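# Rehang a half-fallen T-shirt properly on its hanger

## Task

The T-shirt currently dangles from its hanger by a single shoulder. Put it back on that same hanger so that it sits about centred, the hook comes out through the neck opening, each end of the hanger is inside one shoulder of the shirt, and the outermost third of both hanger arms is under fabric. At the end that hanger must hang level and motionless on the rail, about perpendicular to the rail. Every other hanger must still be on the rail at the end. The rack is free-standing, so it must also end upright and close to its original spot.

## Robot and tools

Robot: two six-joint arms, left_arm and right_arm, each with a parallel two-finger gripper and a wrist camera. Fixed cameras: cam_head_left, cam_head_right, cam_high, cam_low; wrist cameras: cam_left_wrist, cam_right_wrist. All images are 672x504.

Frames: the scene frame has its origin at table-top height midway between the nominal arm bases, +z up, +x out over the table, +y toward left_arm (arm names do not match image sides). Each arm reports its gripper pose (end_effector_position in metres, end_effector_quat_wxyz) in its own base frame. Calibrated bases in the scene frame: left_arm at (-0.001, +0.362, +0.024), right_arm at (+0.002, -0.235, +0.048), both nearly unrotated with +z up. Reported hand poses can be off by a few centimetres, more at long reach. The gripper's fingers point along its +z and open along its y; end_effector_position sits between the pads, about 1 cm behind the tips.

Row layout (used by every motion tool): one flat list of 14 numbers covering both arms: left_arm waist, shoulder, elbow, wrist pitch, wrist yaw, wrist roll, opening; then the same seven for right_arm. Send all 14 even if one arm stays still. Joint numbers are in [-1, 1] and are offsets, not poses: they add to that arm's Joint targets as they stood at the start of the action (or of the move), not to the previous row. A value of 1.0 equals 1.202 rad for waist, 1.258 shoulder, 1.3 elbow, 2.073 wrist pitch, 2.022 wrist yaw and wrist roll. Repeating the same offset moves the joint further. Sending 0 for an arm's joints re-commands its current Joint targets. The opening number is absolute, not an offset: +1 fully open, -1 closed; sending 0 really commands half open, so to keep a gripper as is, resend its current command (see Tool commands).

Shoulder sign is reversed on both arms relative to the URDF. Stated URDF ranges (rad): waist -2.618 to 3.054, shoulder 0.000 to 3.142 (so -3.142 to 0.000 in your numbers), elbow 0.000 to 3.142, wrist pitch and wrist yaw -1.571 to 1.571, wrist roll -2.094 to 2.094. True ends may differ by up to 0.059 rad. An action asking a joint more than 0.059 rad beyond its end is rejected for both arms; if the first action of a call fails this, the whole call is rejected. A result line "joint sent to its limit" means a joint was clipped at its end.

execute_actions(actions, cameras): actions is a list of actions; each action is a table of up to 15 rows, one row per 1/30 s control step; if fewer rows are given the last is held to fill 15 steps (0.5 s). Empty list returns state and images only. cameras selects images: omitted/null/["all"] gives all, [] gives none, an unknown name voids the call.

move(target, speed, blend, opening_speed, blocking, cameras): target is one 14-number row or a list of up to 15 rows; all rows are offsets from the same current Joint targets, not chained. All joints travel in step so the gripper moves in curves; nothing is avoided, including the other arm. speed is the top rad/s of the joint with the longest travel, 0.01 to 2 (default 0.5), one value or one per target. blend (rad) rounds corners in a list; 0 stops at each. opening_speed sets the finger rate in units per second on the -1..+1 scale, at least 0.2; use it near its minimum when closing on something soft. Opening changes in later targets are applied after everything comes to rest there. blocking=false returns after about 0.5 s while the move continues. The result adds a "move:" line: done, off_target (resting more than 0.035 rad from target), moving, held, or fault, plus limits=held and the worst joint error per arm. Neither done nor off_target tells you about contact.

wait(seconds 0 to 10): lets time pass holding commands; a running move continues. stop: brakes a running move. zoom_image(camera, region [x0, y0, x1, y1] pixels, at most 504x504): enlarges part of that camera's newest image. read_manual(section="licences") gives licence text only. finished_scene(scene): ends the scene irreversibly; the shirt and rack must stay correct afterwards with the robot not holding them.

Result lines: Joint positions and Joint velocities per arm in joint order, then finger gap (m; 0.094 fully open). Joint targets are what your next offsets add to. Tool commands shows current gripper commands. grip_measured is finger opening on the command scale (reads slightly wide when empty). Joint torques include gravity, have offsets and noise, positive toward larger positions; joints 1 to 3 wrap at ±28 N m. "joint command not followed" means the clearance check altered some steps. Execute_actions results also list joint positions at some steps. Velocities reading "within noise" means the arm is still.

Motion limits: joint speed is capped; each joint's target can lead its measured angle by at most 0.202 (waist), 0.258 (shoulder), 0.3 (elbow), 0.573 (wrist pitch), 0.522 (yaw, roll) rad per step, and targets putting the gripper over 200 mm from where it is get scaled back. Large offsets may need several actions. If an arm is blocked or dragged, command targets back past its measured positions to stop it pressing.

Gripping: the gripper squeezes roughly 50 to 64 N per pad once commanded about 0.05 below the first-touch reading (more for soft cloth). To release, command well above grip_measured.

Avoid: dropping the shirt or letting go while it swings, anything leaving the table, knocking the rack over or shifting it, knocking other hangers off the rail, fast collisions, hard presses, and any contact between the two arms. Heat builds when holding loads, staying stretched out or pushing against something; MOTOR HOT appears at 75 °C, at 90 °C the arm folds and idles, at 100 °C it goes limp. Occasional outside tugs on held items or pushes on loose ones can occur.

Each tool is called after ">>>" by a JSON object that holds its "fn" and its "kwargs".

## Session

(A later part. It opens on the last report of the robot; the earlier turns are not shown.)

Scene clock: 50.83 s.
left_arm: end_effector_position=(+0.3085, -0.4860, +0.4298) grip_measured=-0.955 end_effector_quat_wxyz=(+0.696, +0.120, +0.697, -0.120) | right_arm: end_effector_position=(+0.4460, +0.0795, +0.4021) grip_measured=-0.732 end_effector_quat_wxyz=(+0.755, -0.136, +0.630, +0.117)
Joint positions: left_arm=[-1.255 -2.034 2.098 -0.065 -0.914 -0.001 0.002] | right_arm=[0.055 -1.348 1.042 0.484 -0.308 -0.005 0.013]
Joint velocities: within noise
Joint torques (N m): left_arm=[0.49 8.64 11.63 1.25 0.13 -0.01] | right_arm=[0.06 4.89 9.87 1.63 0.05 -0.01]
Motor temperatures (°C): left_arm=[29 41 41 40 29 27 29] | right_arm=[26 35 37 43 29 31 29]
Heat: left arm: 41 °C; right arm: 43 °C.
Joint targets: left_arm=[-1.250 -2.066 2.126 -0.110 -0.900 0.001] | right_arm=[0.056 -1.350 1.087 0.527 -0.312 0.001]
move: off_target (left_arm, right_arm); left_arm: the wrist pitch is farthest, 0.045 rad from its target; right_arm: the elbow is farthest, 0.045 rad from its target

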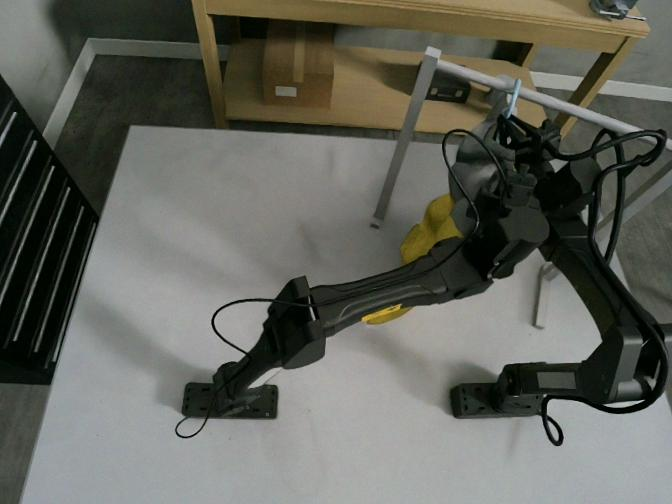

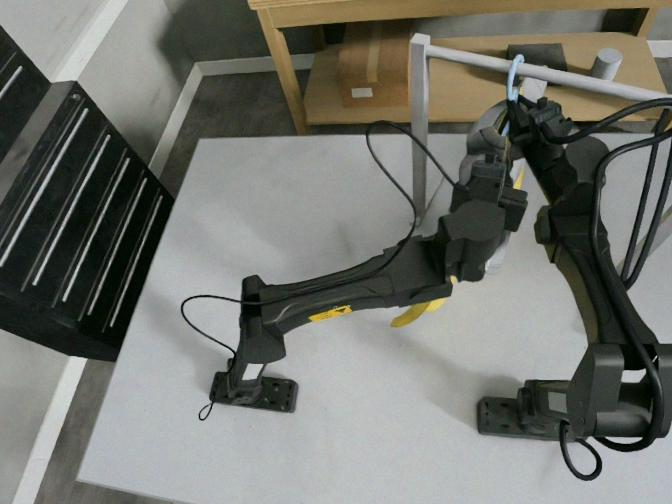

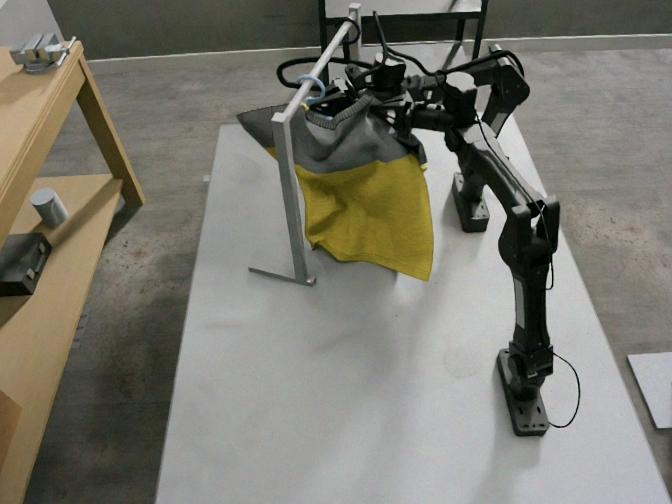

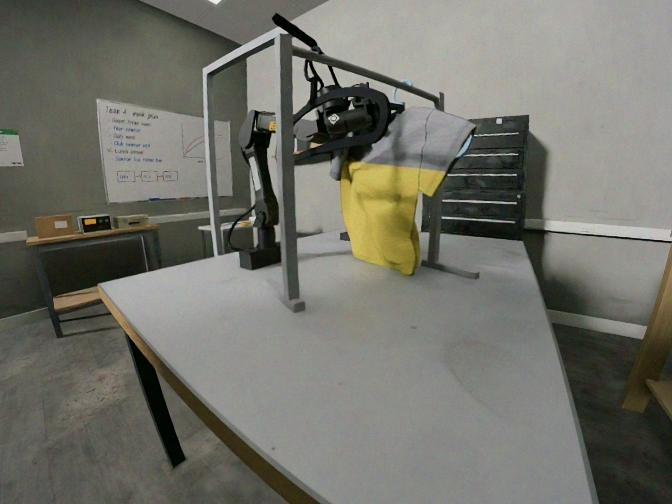

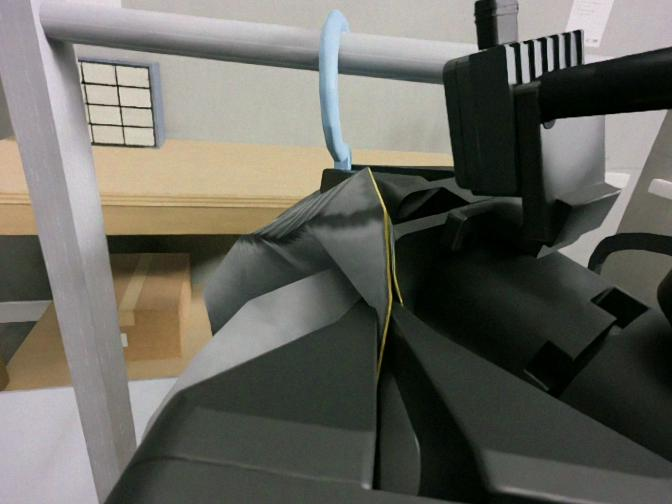

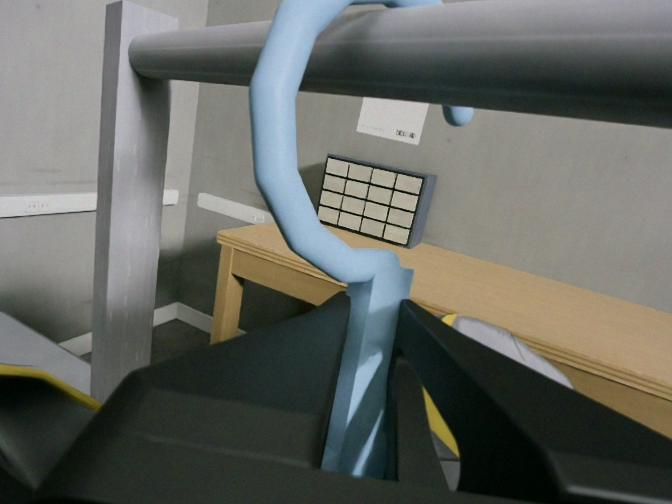

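>>> {"fn": "move", "kwargs": {"target": [0.0957,-0.0922,0.2046,-0.0724,0.0618,0,-1,0,0,0,0,0,0,-0.9], "speed": 0.3}}

>>> {"fn": "zoom_image", "kwargs": {"camera": "cam_head_right", "region": [400, 20, 600, 290]}}

>>> {"fn": "zoom_image", "kwargs": {"camera": "cam_high", "region": [210, 50, 460, 300]}}

>>> {"fn": "zoom_image", "kwargs": {"camera": "cam_low", "region": [300, 60, 520, 300]}}

Scene clock: 54.67 s.
left_arm: end_effector_position=(+0.3588, -0.4815, +0.4514) grip_measured=-0.955 end_effector_quat_wxyz=(+0.695, +0.127, +0.696, -0.128) | right_arm: end_effector_position=(+0.4463, +0.0788, +0.4022) grip_measured=-0.733 end_effector_quat_wxyz=(+0.756, -0.135, +0.630, +0.116)
Joint positions: left_arm=[-1.142 -2.145 2.362 -0.217 -0.779 -0.001 0.002] | right_arm=[0.055 -1.348 1.042 0.484 -0.303 -0.005 0.013]
Joint velocities: within noise
Joint torques (N m): left_arm=[0.72 8.68 11.59 1.36 0.1 -0.04] | right_arm=[0.05 4.88 9.85 1.64 0 -0.01]
Motor temperatures (°C): left_arm=[29 41 41 40 29 27 29] | right_arm=[26 35 37 43 29 31 29]
Heat: left arm: 41 °C; right arm: 43 °C.
Joint targets: left_arm=[-1.135 -2.182 2.392 -0.260 -0.775 0.001] | right_arm=[0.056 -1.350 1.087 0.527 -0.312 0.001]
move: off_target (left_arm, right_arm); left_arm: the wrist pitch is farthest, 0.043 rad from its target; right_arm: the elbow is farthest, 0.045 rad from its target

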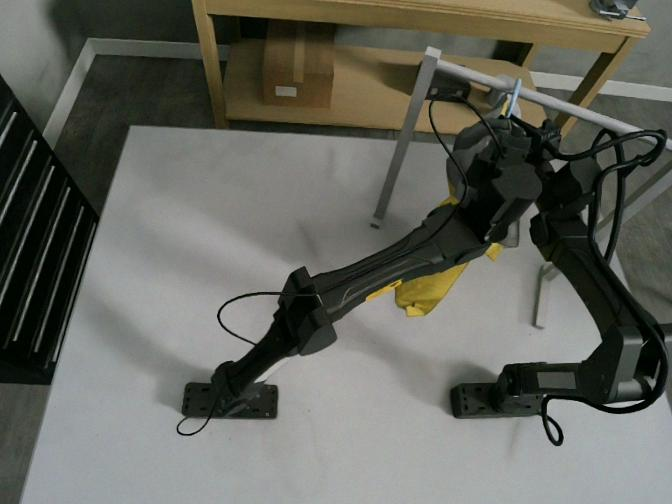

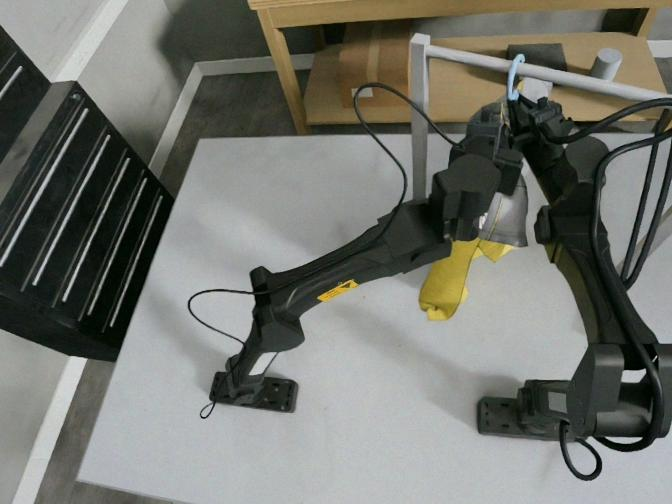

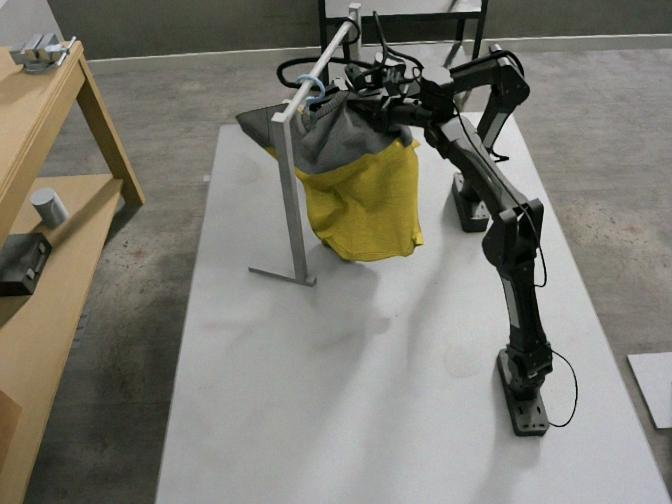

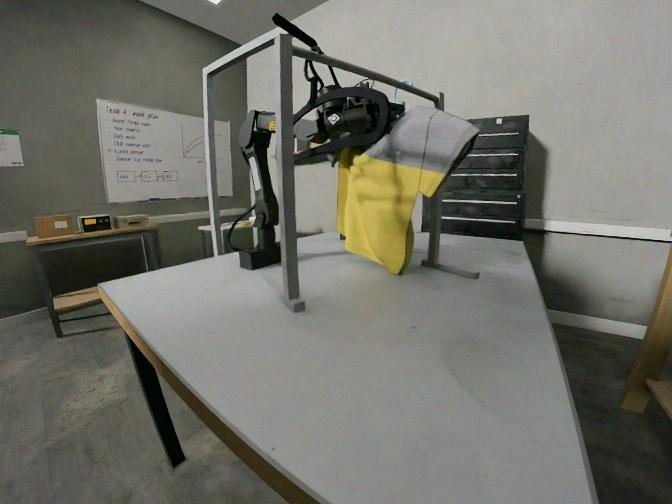

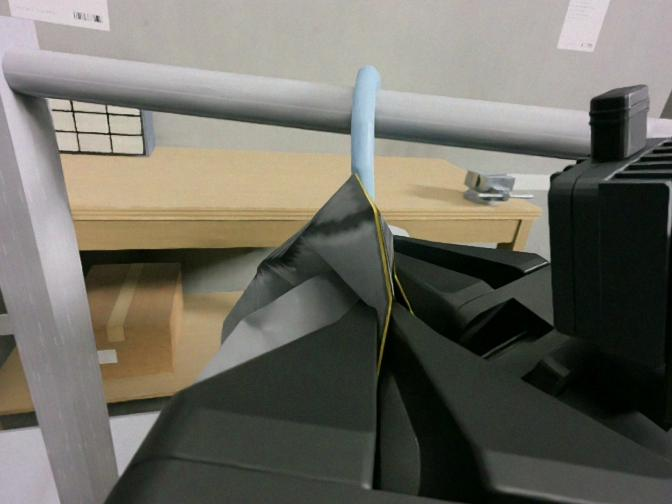

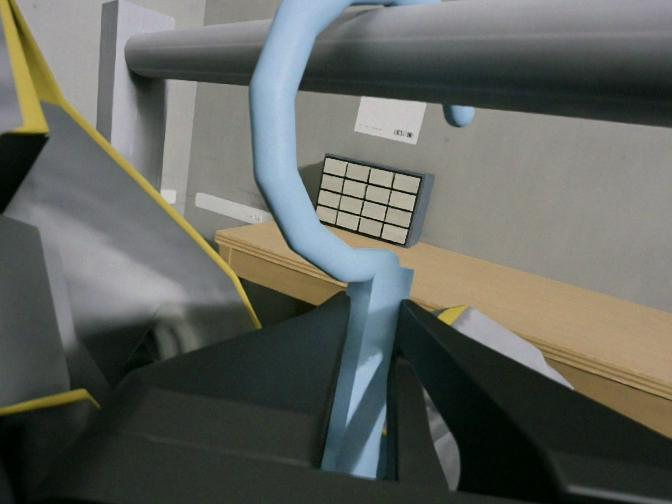

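Scaled by 1.867 from the camera's 672x504 image, which has a finer 960x720 frame.

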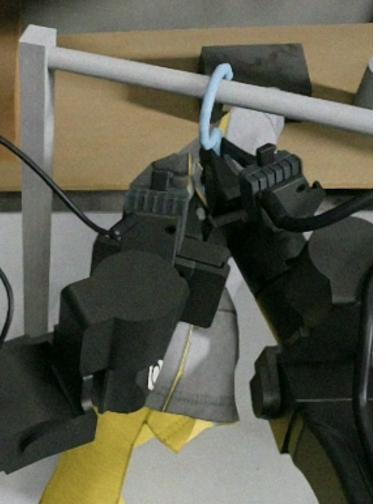

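Scaled by 2.016 from the camera's 672x504 image, which has a finer 960x720 frame.

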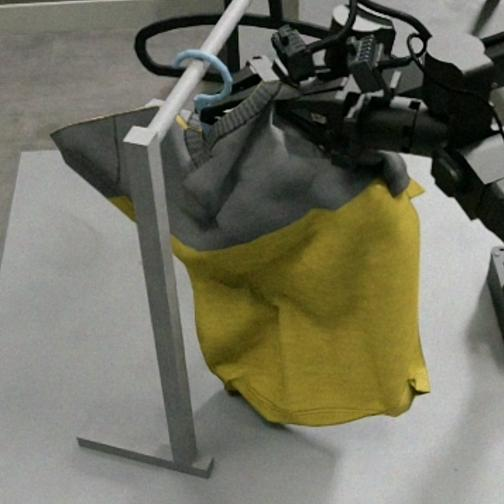

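Scaled by 2.100 from the camera's 672x504 image, which has a finer 960x720 frame.

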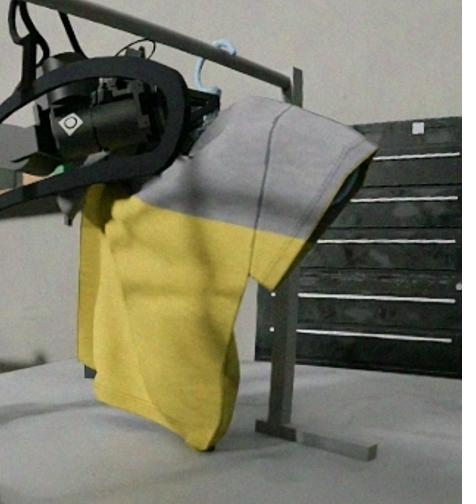

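>>> {"fn": "execute_actions", "kwargs": {"actions": [], "cameras": ["cam_high","cam_low","cam_head_left","cam_left_wrist","cam_right_wrist"]}}

Scene clock: 55.77 s.
left_arm: end_effector_position=(+0.3588, -0.4815, +0.4514) grip_measured=-0.955 end_effector_quat_wxyz=(+0.695, +0.127, +0.696, -0.128) | right_arm: end_effector_position=(+0.4463, +0.0788, +0.4022) grip_measured=-0.733 end_effector_quat_wxyz=(+0.756, -0.135, +0.630, +0.116)
Joint positions: left_arm=[-1.142 -2.145 2.362 -0.217 -0.779 -0.001 0.002] | right_arm=[0.055 -1.348 1.042 0.484 -0.303 -0.005 0.013]
Joint velocities: within noise
Joint torques (N m): left_arm=[0.64 8.85 11.58 1.31 0.11 0.01] | right_arm=[0.06 4.88 9.85 1.65 0.01 -0.01]
Motor temperatures (°C): left_arm=[29 41 41 40 29 27 29] | right_arm=[26 35 37 43 29 31 29]
Heat: left arm: 41 °C; right arm: 43 °C.
Joint targets: left_arm=[-1.135 -2.182 2.392 -0.260 -0.775 0.001] | right_arm=[0.056 -1.350 1.087 0.527 -0.312 0.001]
Tool commands: left_gripper/opening=-1.0 right_gripper/opening=-0.9
Images, in order (width x height): cam_head_left 672x504, cam_high 672x504, cam_low 672x504, cam_left_wrist 672x504, cam_right_wrist 672x504.

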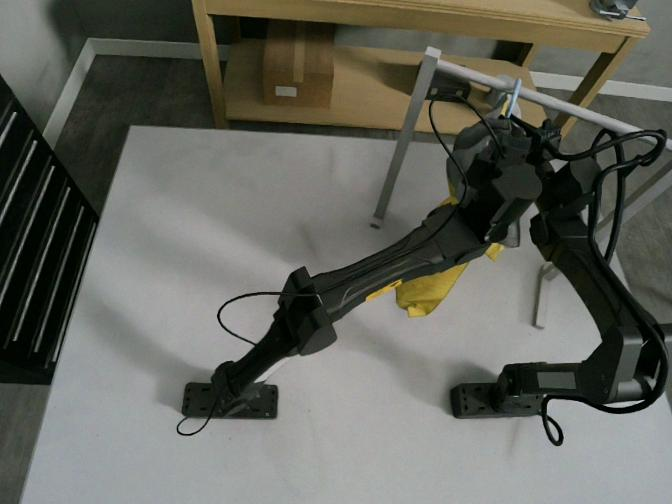

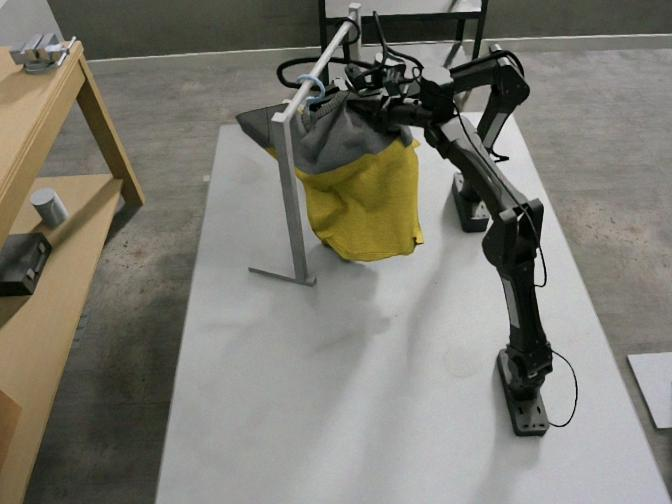

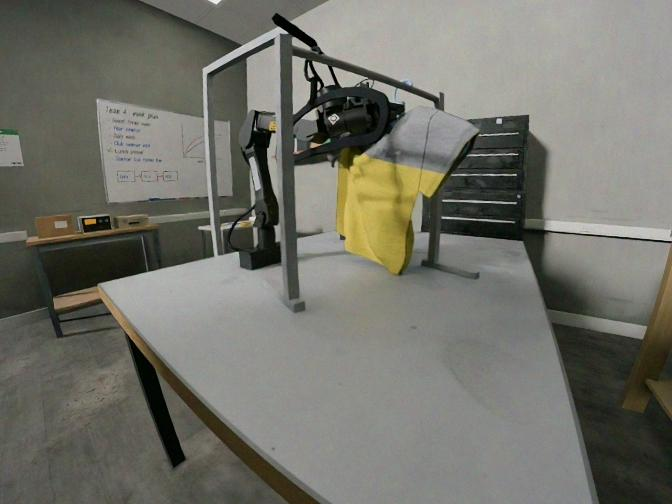

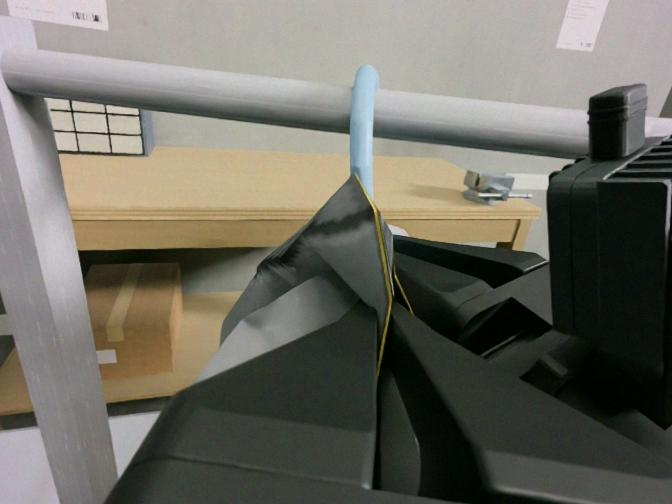

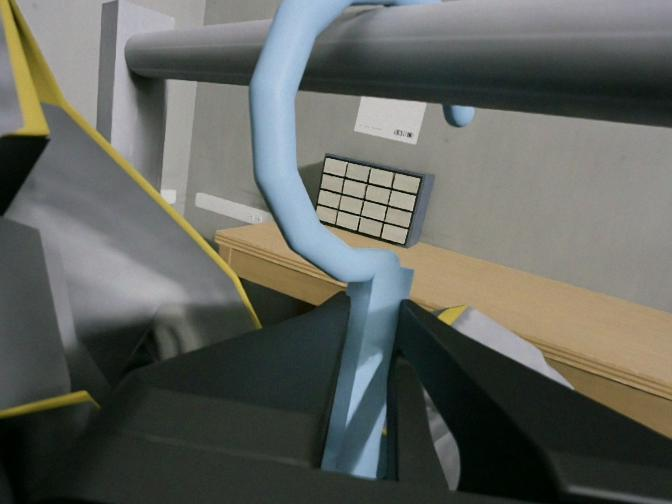

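>>> {"fn": "move", "kwargs": {"target": [-0.067, 0.0644, -0.143, 0.0507, -0.0433, 0, -1, 0, 0, 0, 0, 0, 0, -0.9], "speed": 0.4, "cameras": ["cam_high","cam_low","cam_head_left","cam_head_right","cam_left_wrist"]}}

>>> {"fn": "zoom_image", "kwargs": {"camera": "cam_high", "region": [260, 50, 430, 180]}}

>>> {"fn": "zoom_image", "kwargs": {"camera": "cam_low", "region": [310, 60, 510, 220]}}

>>> {"fn": "zoom_image", "kwargs": {"camera": "cam_head_left", "region": [400, 60, 600, 280]}}

Scene clock: 59.63 s.
left_arm: end_effector_position=(+0.3353, -0.4893, +0.4308) grip_measured=-0.955 end_effector_quat_wxyz=(+0.693, +0.123, +0.701, -0.110) | right_arm: end_effector_position=(+0.4469, +0.0786, +0.4014) grip_measured=-0.733 end_effector_quat_wxyz=(+0.756, -0.136, +0.631, +0.113)
Joint positions: left_arm=[-1.204 -2.114 2.239 -0.147 -0.873 -0.001 0.002] | right_arm=[0.054 -1.349 1.042 0.484 -0.303 -0.011 0.013]
Joint velocities: within noise
Joint torques (N m): left_arm=[-1.07 12.77 5.86 1.64 0.07 0.02] | right_arm=[0.1 5.08 9.88 1.63 -0.01 0.06]
Motor temperatures (°C): left_arm=[29 41 41 40 29 27 29] | right_arm=[26 35 37 44 29 31 29]
Heat: left arm: 41 °C; right arm: 44 °C.
Joint targets: left_arm=[-1.216 -2.101 2.206 -0.155 -0.863 0.001] | right_arm=[0.056 -1.350 1.087 0.527 -0.312 0.001]
move: off_target (right_arm); right_arm: the elbow is farthest, 0.045 rad from its target
Images, in order (width x height): cam_head_left 672x504, cam_head_right 672x504, cam_high 672x504, cam_low 672x504, cam_left_wrist 672x504.

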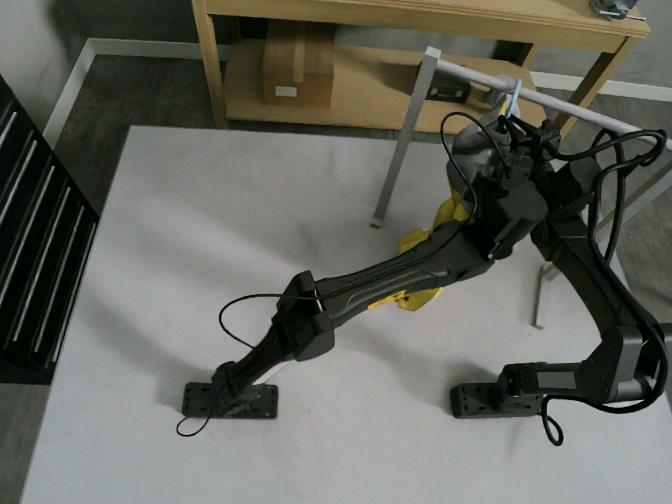

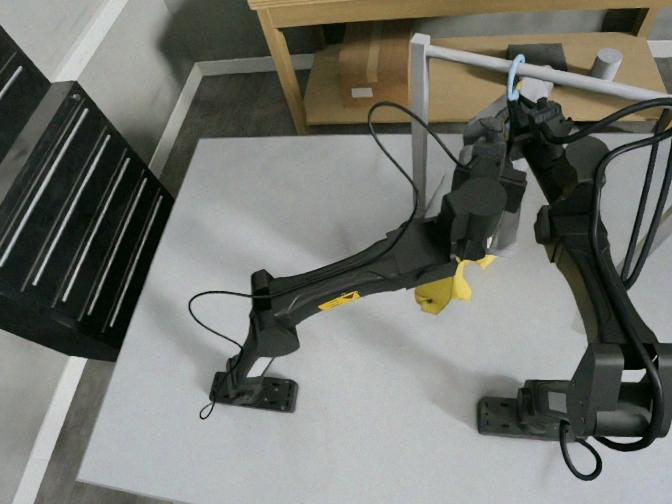

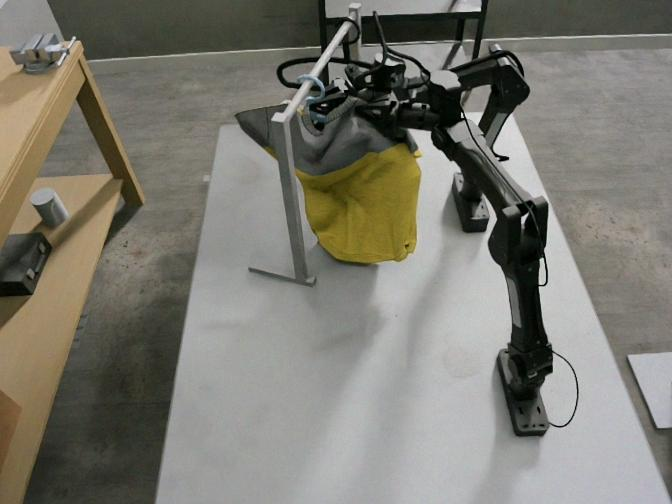

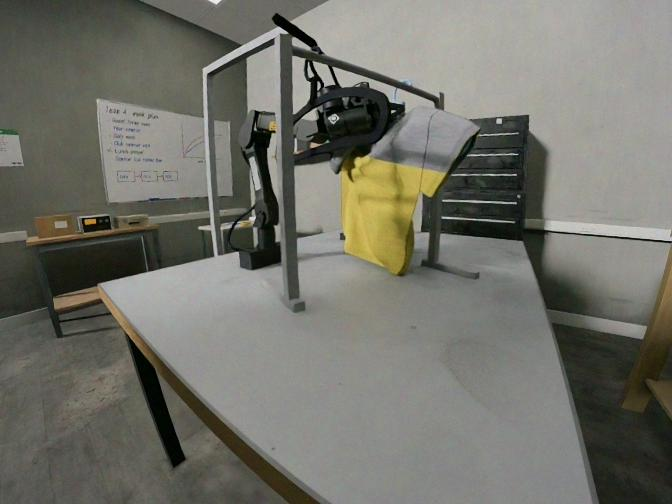

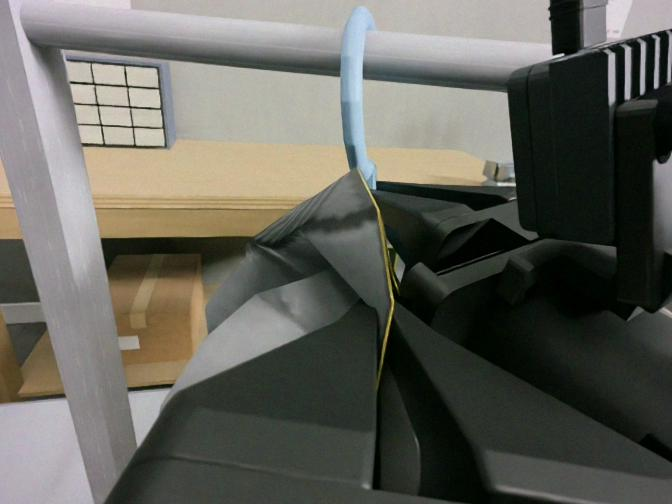

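Scaled by 2.965 from the camera's 672x504 image, which has a finer 960x720 frame.

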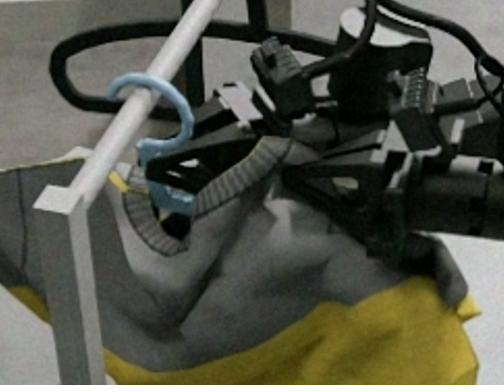

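Scaled by 2.520 from the camera's 672x504 image, which has a finer 960x720 frame.

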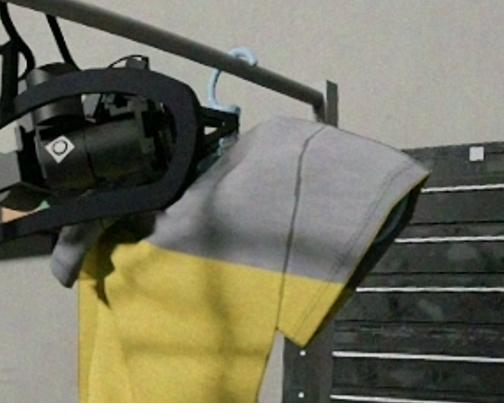

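Scaled by 2.291 from the camera's 672x504 image, which has a finer 960x720 frame.

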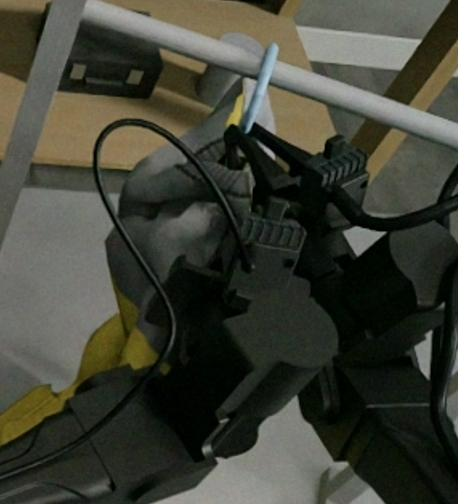

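>>> {"fn": "move", "kwargs": {"target": [0, 0, 0, 0, 0, 0, -0.1, 0, 0, 0, 0, 0, 0, -0.9], "opening_speed": 1.2, "cameras": ["cam_high","cam_low","cam_left_wrist","cam_right_wrist"]}}

>>> {"fn": "zoom_image", "kwargs": {"camera": "cam_high", "region": [260, 50, 430, 180]}}

>>> {"fn": "zoom_image", "kwargs": {"camera": "cam_low", "region": [310, 60, 510, 220]}}

Scene clock: 61.43 s.
left_arm: end_effector_position=(+0.3317, -0.4927, +0.4279) grip_measured=-0.103 end_effector_quat_wxyz=(+0.692, +0.128, +0.702, -0.112) | right_arm: end_effector_position=(+0.4471, +0.0766, +0.4017) grip_measured=-0.733 end_effector_quat_wxyz=(+0.756, -0.136, +0.630, +0.112)
Joint positions: left_arm=[-1.211 -2.114 2.233 -0.147 -0.87 -0.001 0.042] | right_arm=[0.049 -1.349 1.042 0.485 -0.306 -0.011 0.013]
Joint velocities: within noise
Joint torques (N m): left_arm=[-0.36 12.7 6.43 1.62 0.09 0.03] | right_arm=[0.53 5.04 9.87 1.62 -0.05 0.06]
Motor temperatures (°C): left_arm=[29 41 41 40 29 27 29] | right_arm=[26 35 37 44 29 31 29]
Heat: left arm: 41 °C; right arm: 44 °C.
Joint targets: left_arm=[-1.216 -2.101 2.206 -0.155 -0.863 0.001] | right_arm=[0.056 -1.350 1.087 0.527 -0.312 0.001]
move: off_target (right_arm); right_arm: the elbow is farthest, 0.045 rad from its target
Images, in order (width x height): cam_high 672x504, cam_low 672x504, cam_left_wrist 672x504, cam_right_wrist 672x504.

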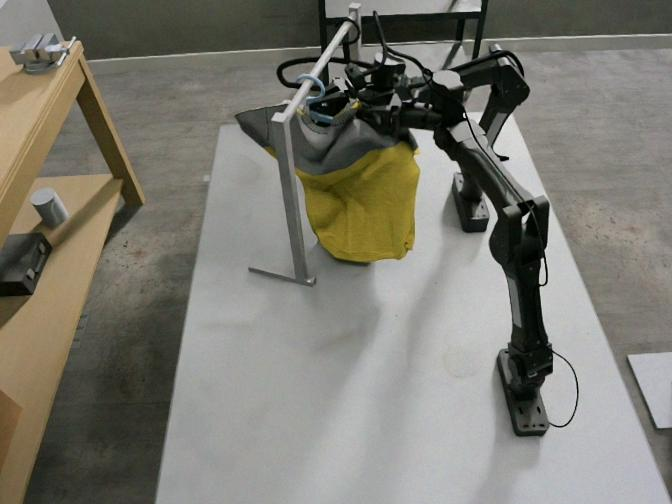

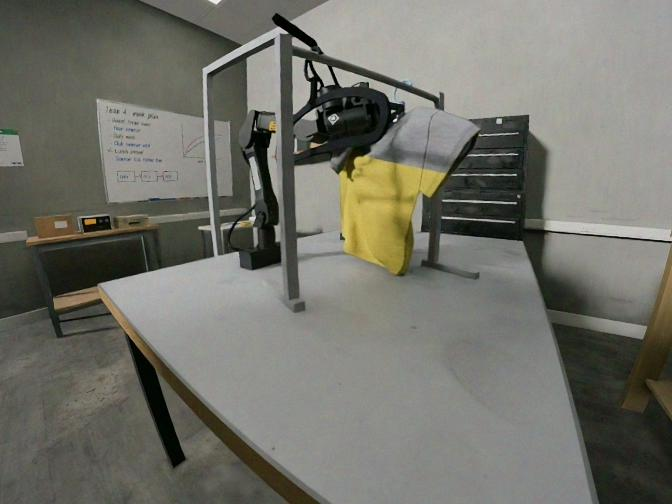

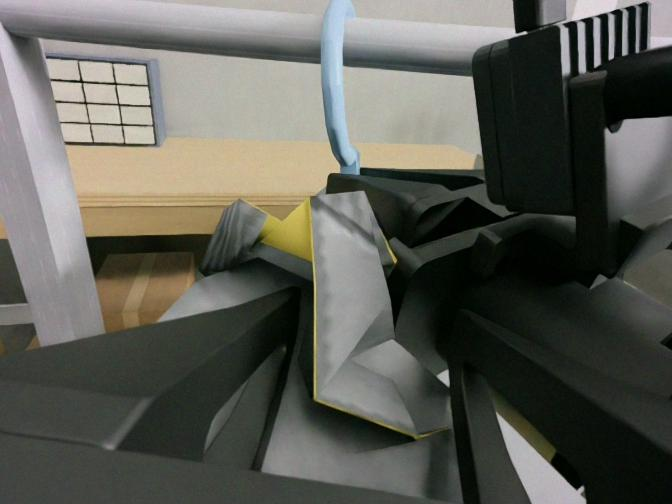

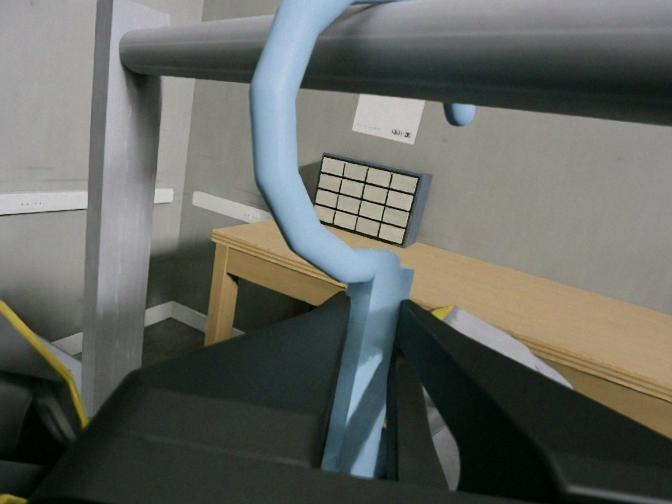

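Scaled by 2.965 from the camera's 672x504 image, which has a finer 960x720 frame.

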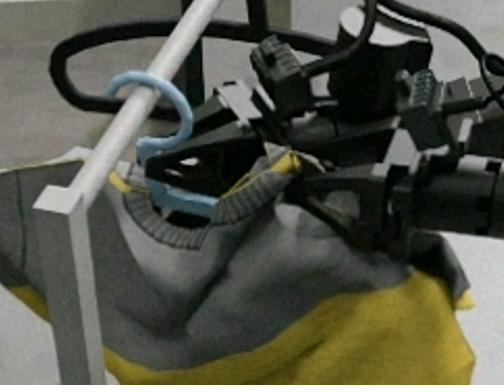

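Scaled by 2.520 from the camera's 672x504 image, which has a finer 960x720 frame.

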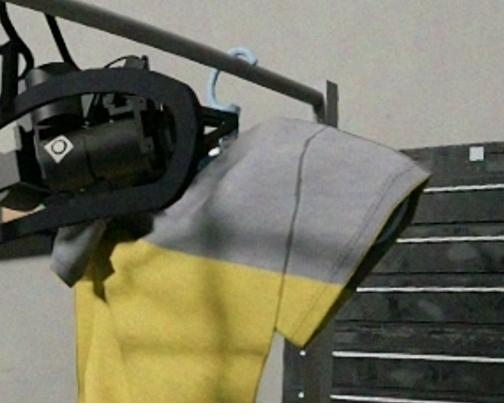

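>>> {"fn": "move", "kwargs": {"target": [[-0.242, 0.315, -0.393, 0.0796, -0.148, 0, -0.1, 0, 0, 0, 0, 0, 0, -0.9],[-0.242, 0.597, -0.658, 0.0796, -0.148, 0, -0.1, 0, 0, 0, 0, 0, 0, -0.9]], "speed": [0.7, 0.9], "blend": 0.06, "cameras": ["cam_high","cam_low","cam_head_left","cam_head_right","cam_left_wrist","cam_right_wrist"]}}

>>> {"fn": "zoom_image", "kwargs": {"camera": "cam_high", "region": [230, 50, 430, 200]}}

>>> {"fn": "zoom_image", "kwargs": {"camera": "cam_low", "region": [310, 60, 510, 220]}}

>>> {"fn": "zoom_image", "kwargs": {"camera": "cam_head_left", "region": [370, 50, 600, 280]}}

Scene clock: 64.07 s.
left_arm: end_effector_position=(+0.1855, -0.3362, +0.4448) grip_measured=-0.103 end_effector_quat_wxyz=(+0.698, +0.116, +0.695, -0.129) | right_arm: end_effector_position=(+0.4468, +0.0773, +0.4017) grip_measured=-0.733 end_effector_quat_wxyz=(+0.755, -0.135, +0.630, +0.117)
Joint positions: left_arm=[-1.509 -1.35 1.375 -0.007 -1.161 -0.001 0.042] | right_arm=[0.049 -1.349 1.042 0.485 -0.311 -0.003 0.013]
Joint velocities: within noise
Joint torques (N m): left_arm=[0.29 4.68 6.78 1.69 -0.05 0.02] | right_arm=[0.54 5.05 9.87 1.62 -0.01 0.05]
Motor temperatures (°C): left_arm=[29 41 40 40 29 27 29] | right_arm=[26 35 37 44 29 31 29]
Heat: left arm: 41 °C; right arm: 44 °C.
Joint targets: left_arm=[-1.507 -1.350 1.351 0.010 -1.162 0.001] | right_arm=[0.056 -1.350 1.087 0.527 -0.312 0.001]
move: off_target (right_arm); right_arm: the elbow is farthest, 0.045 rad from its target

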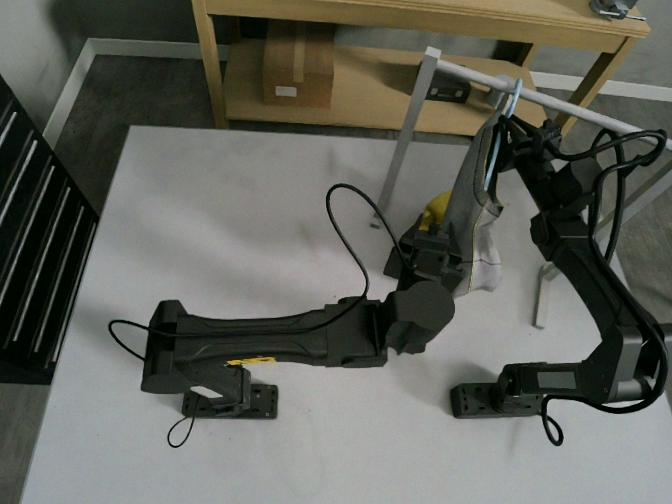

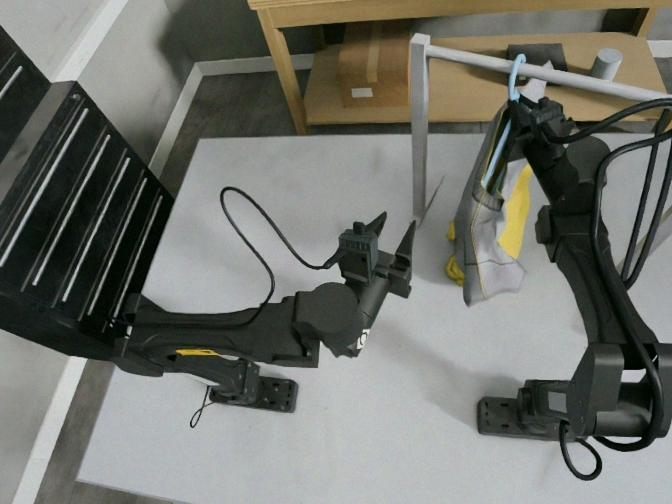

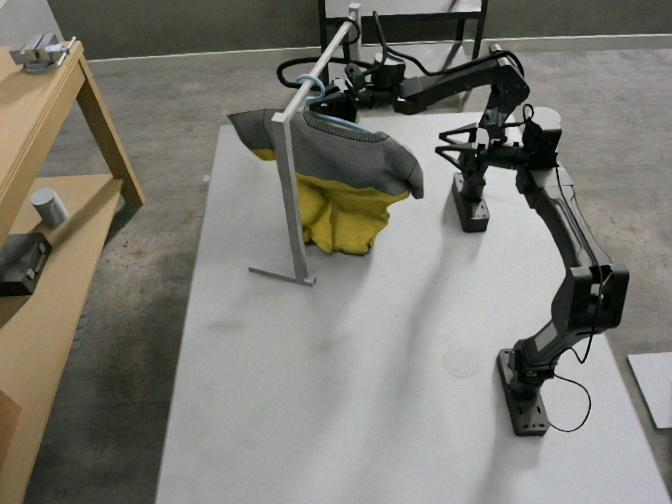

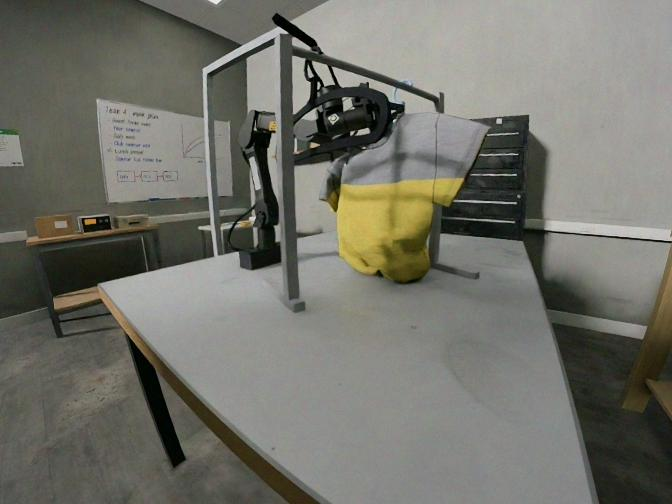

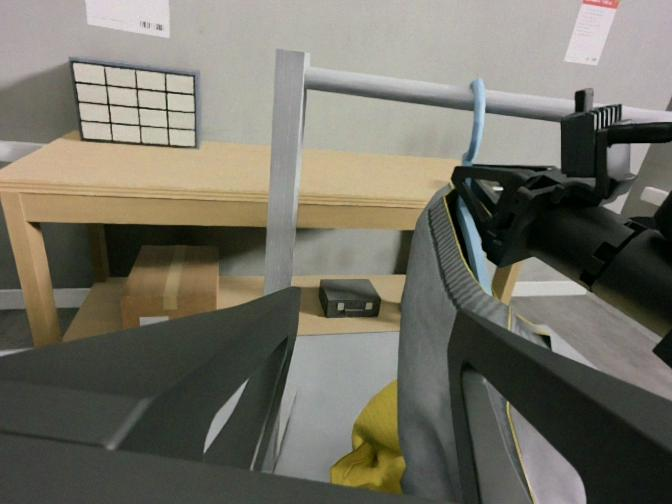

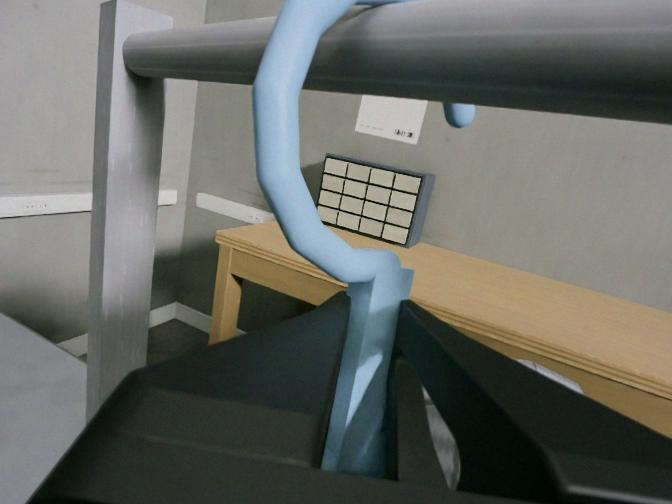

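Scaled by 2.520 from the camera's 672x504 image, which has a finer 960x720 frame.

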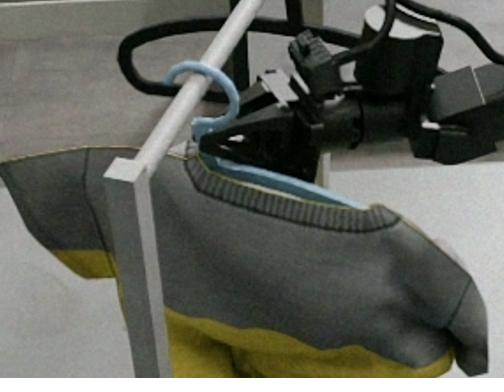

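Scaled by 2.520 from the camera's 672x504 image, which has a finer 960x720 frame.

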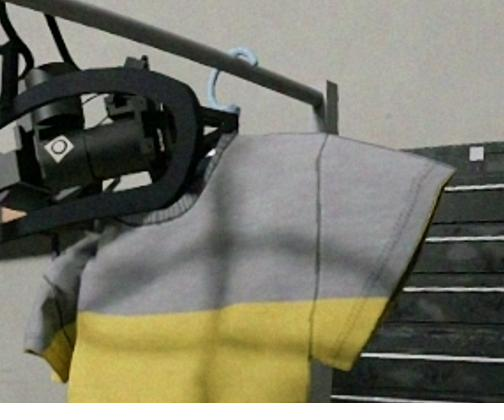

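Scaled by 2.191 from the camera's 672x504 image, which has a finer 960x720 frame.

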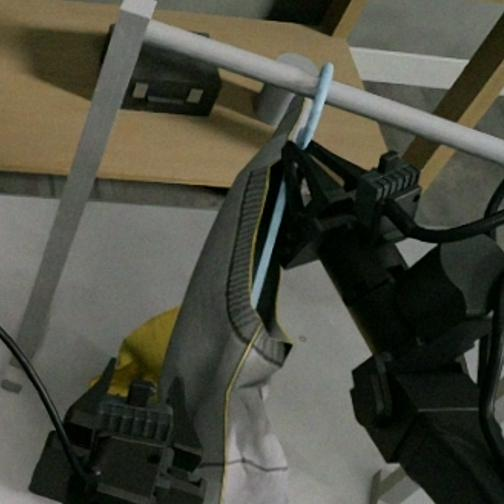

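>>> {"fn": "zoom_image", "kwargs": {"camera": "cam_left_wrist", "region": [360, 50, 660, 350]}}

>>> {"fn": "zoom_image", "kwargs": {"camera": "cam_head_right", "region": [420, 30, 620, 330]}}

>>> {"fn": "zoom_image", "kwargs": {"camera": "cam_right_wrist", "region": [200, 0, 600, 480]}}

>>> {"fn": "zoom_image", "kwargs": {"camera": "cam_high", "region": [270, 60, 380, 150]}}

Scaled by 1.680 from the camera's 672x504 image, which has a finer 960x720 frame.

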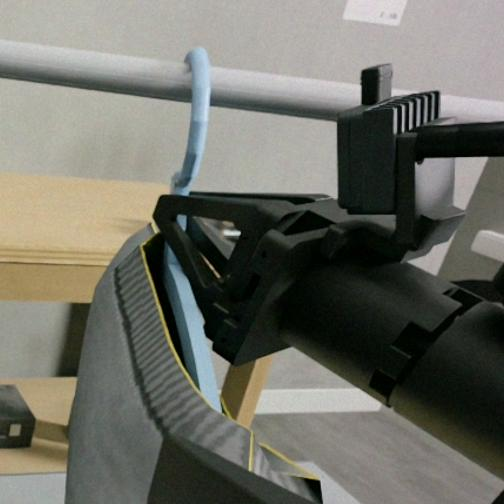

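Scaled by 1.680 from the camera's 672x504 image, which has a finer 960x720 frame.

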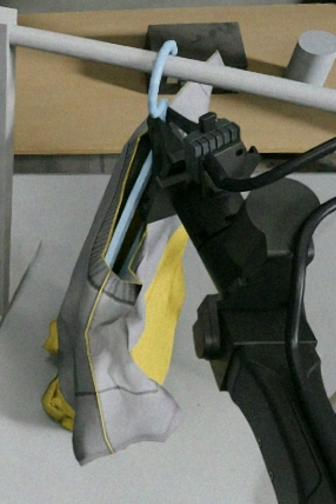

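Scaled by 1.050 from the camera's 672x504 image, which has a finer 960x720 frame.

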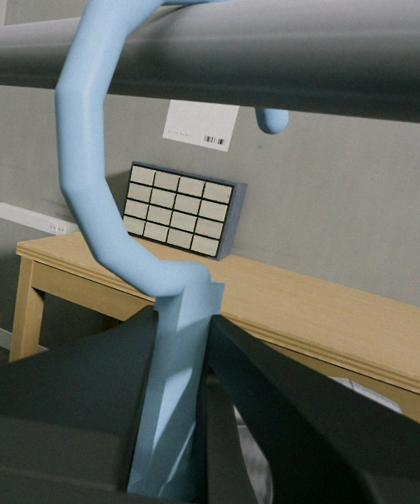

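Scaled by 4.582 from the camera's 672x504 image, which has a finer 960x720 frame.

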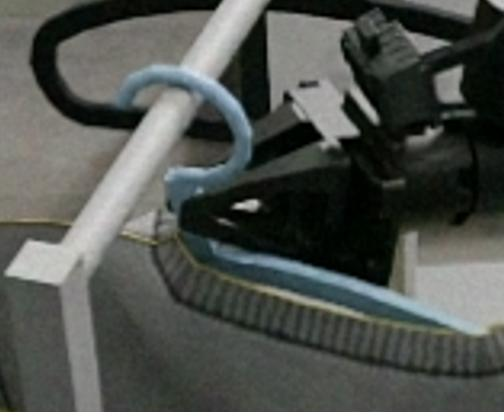

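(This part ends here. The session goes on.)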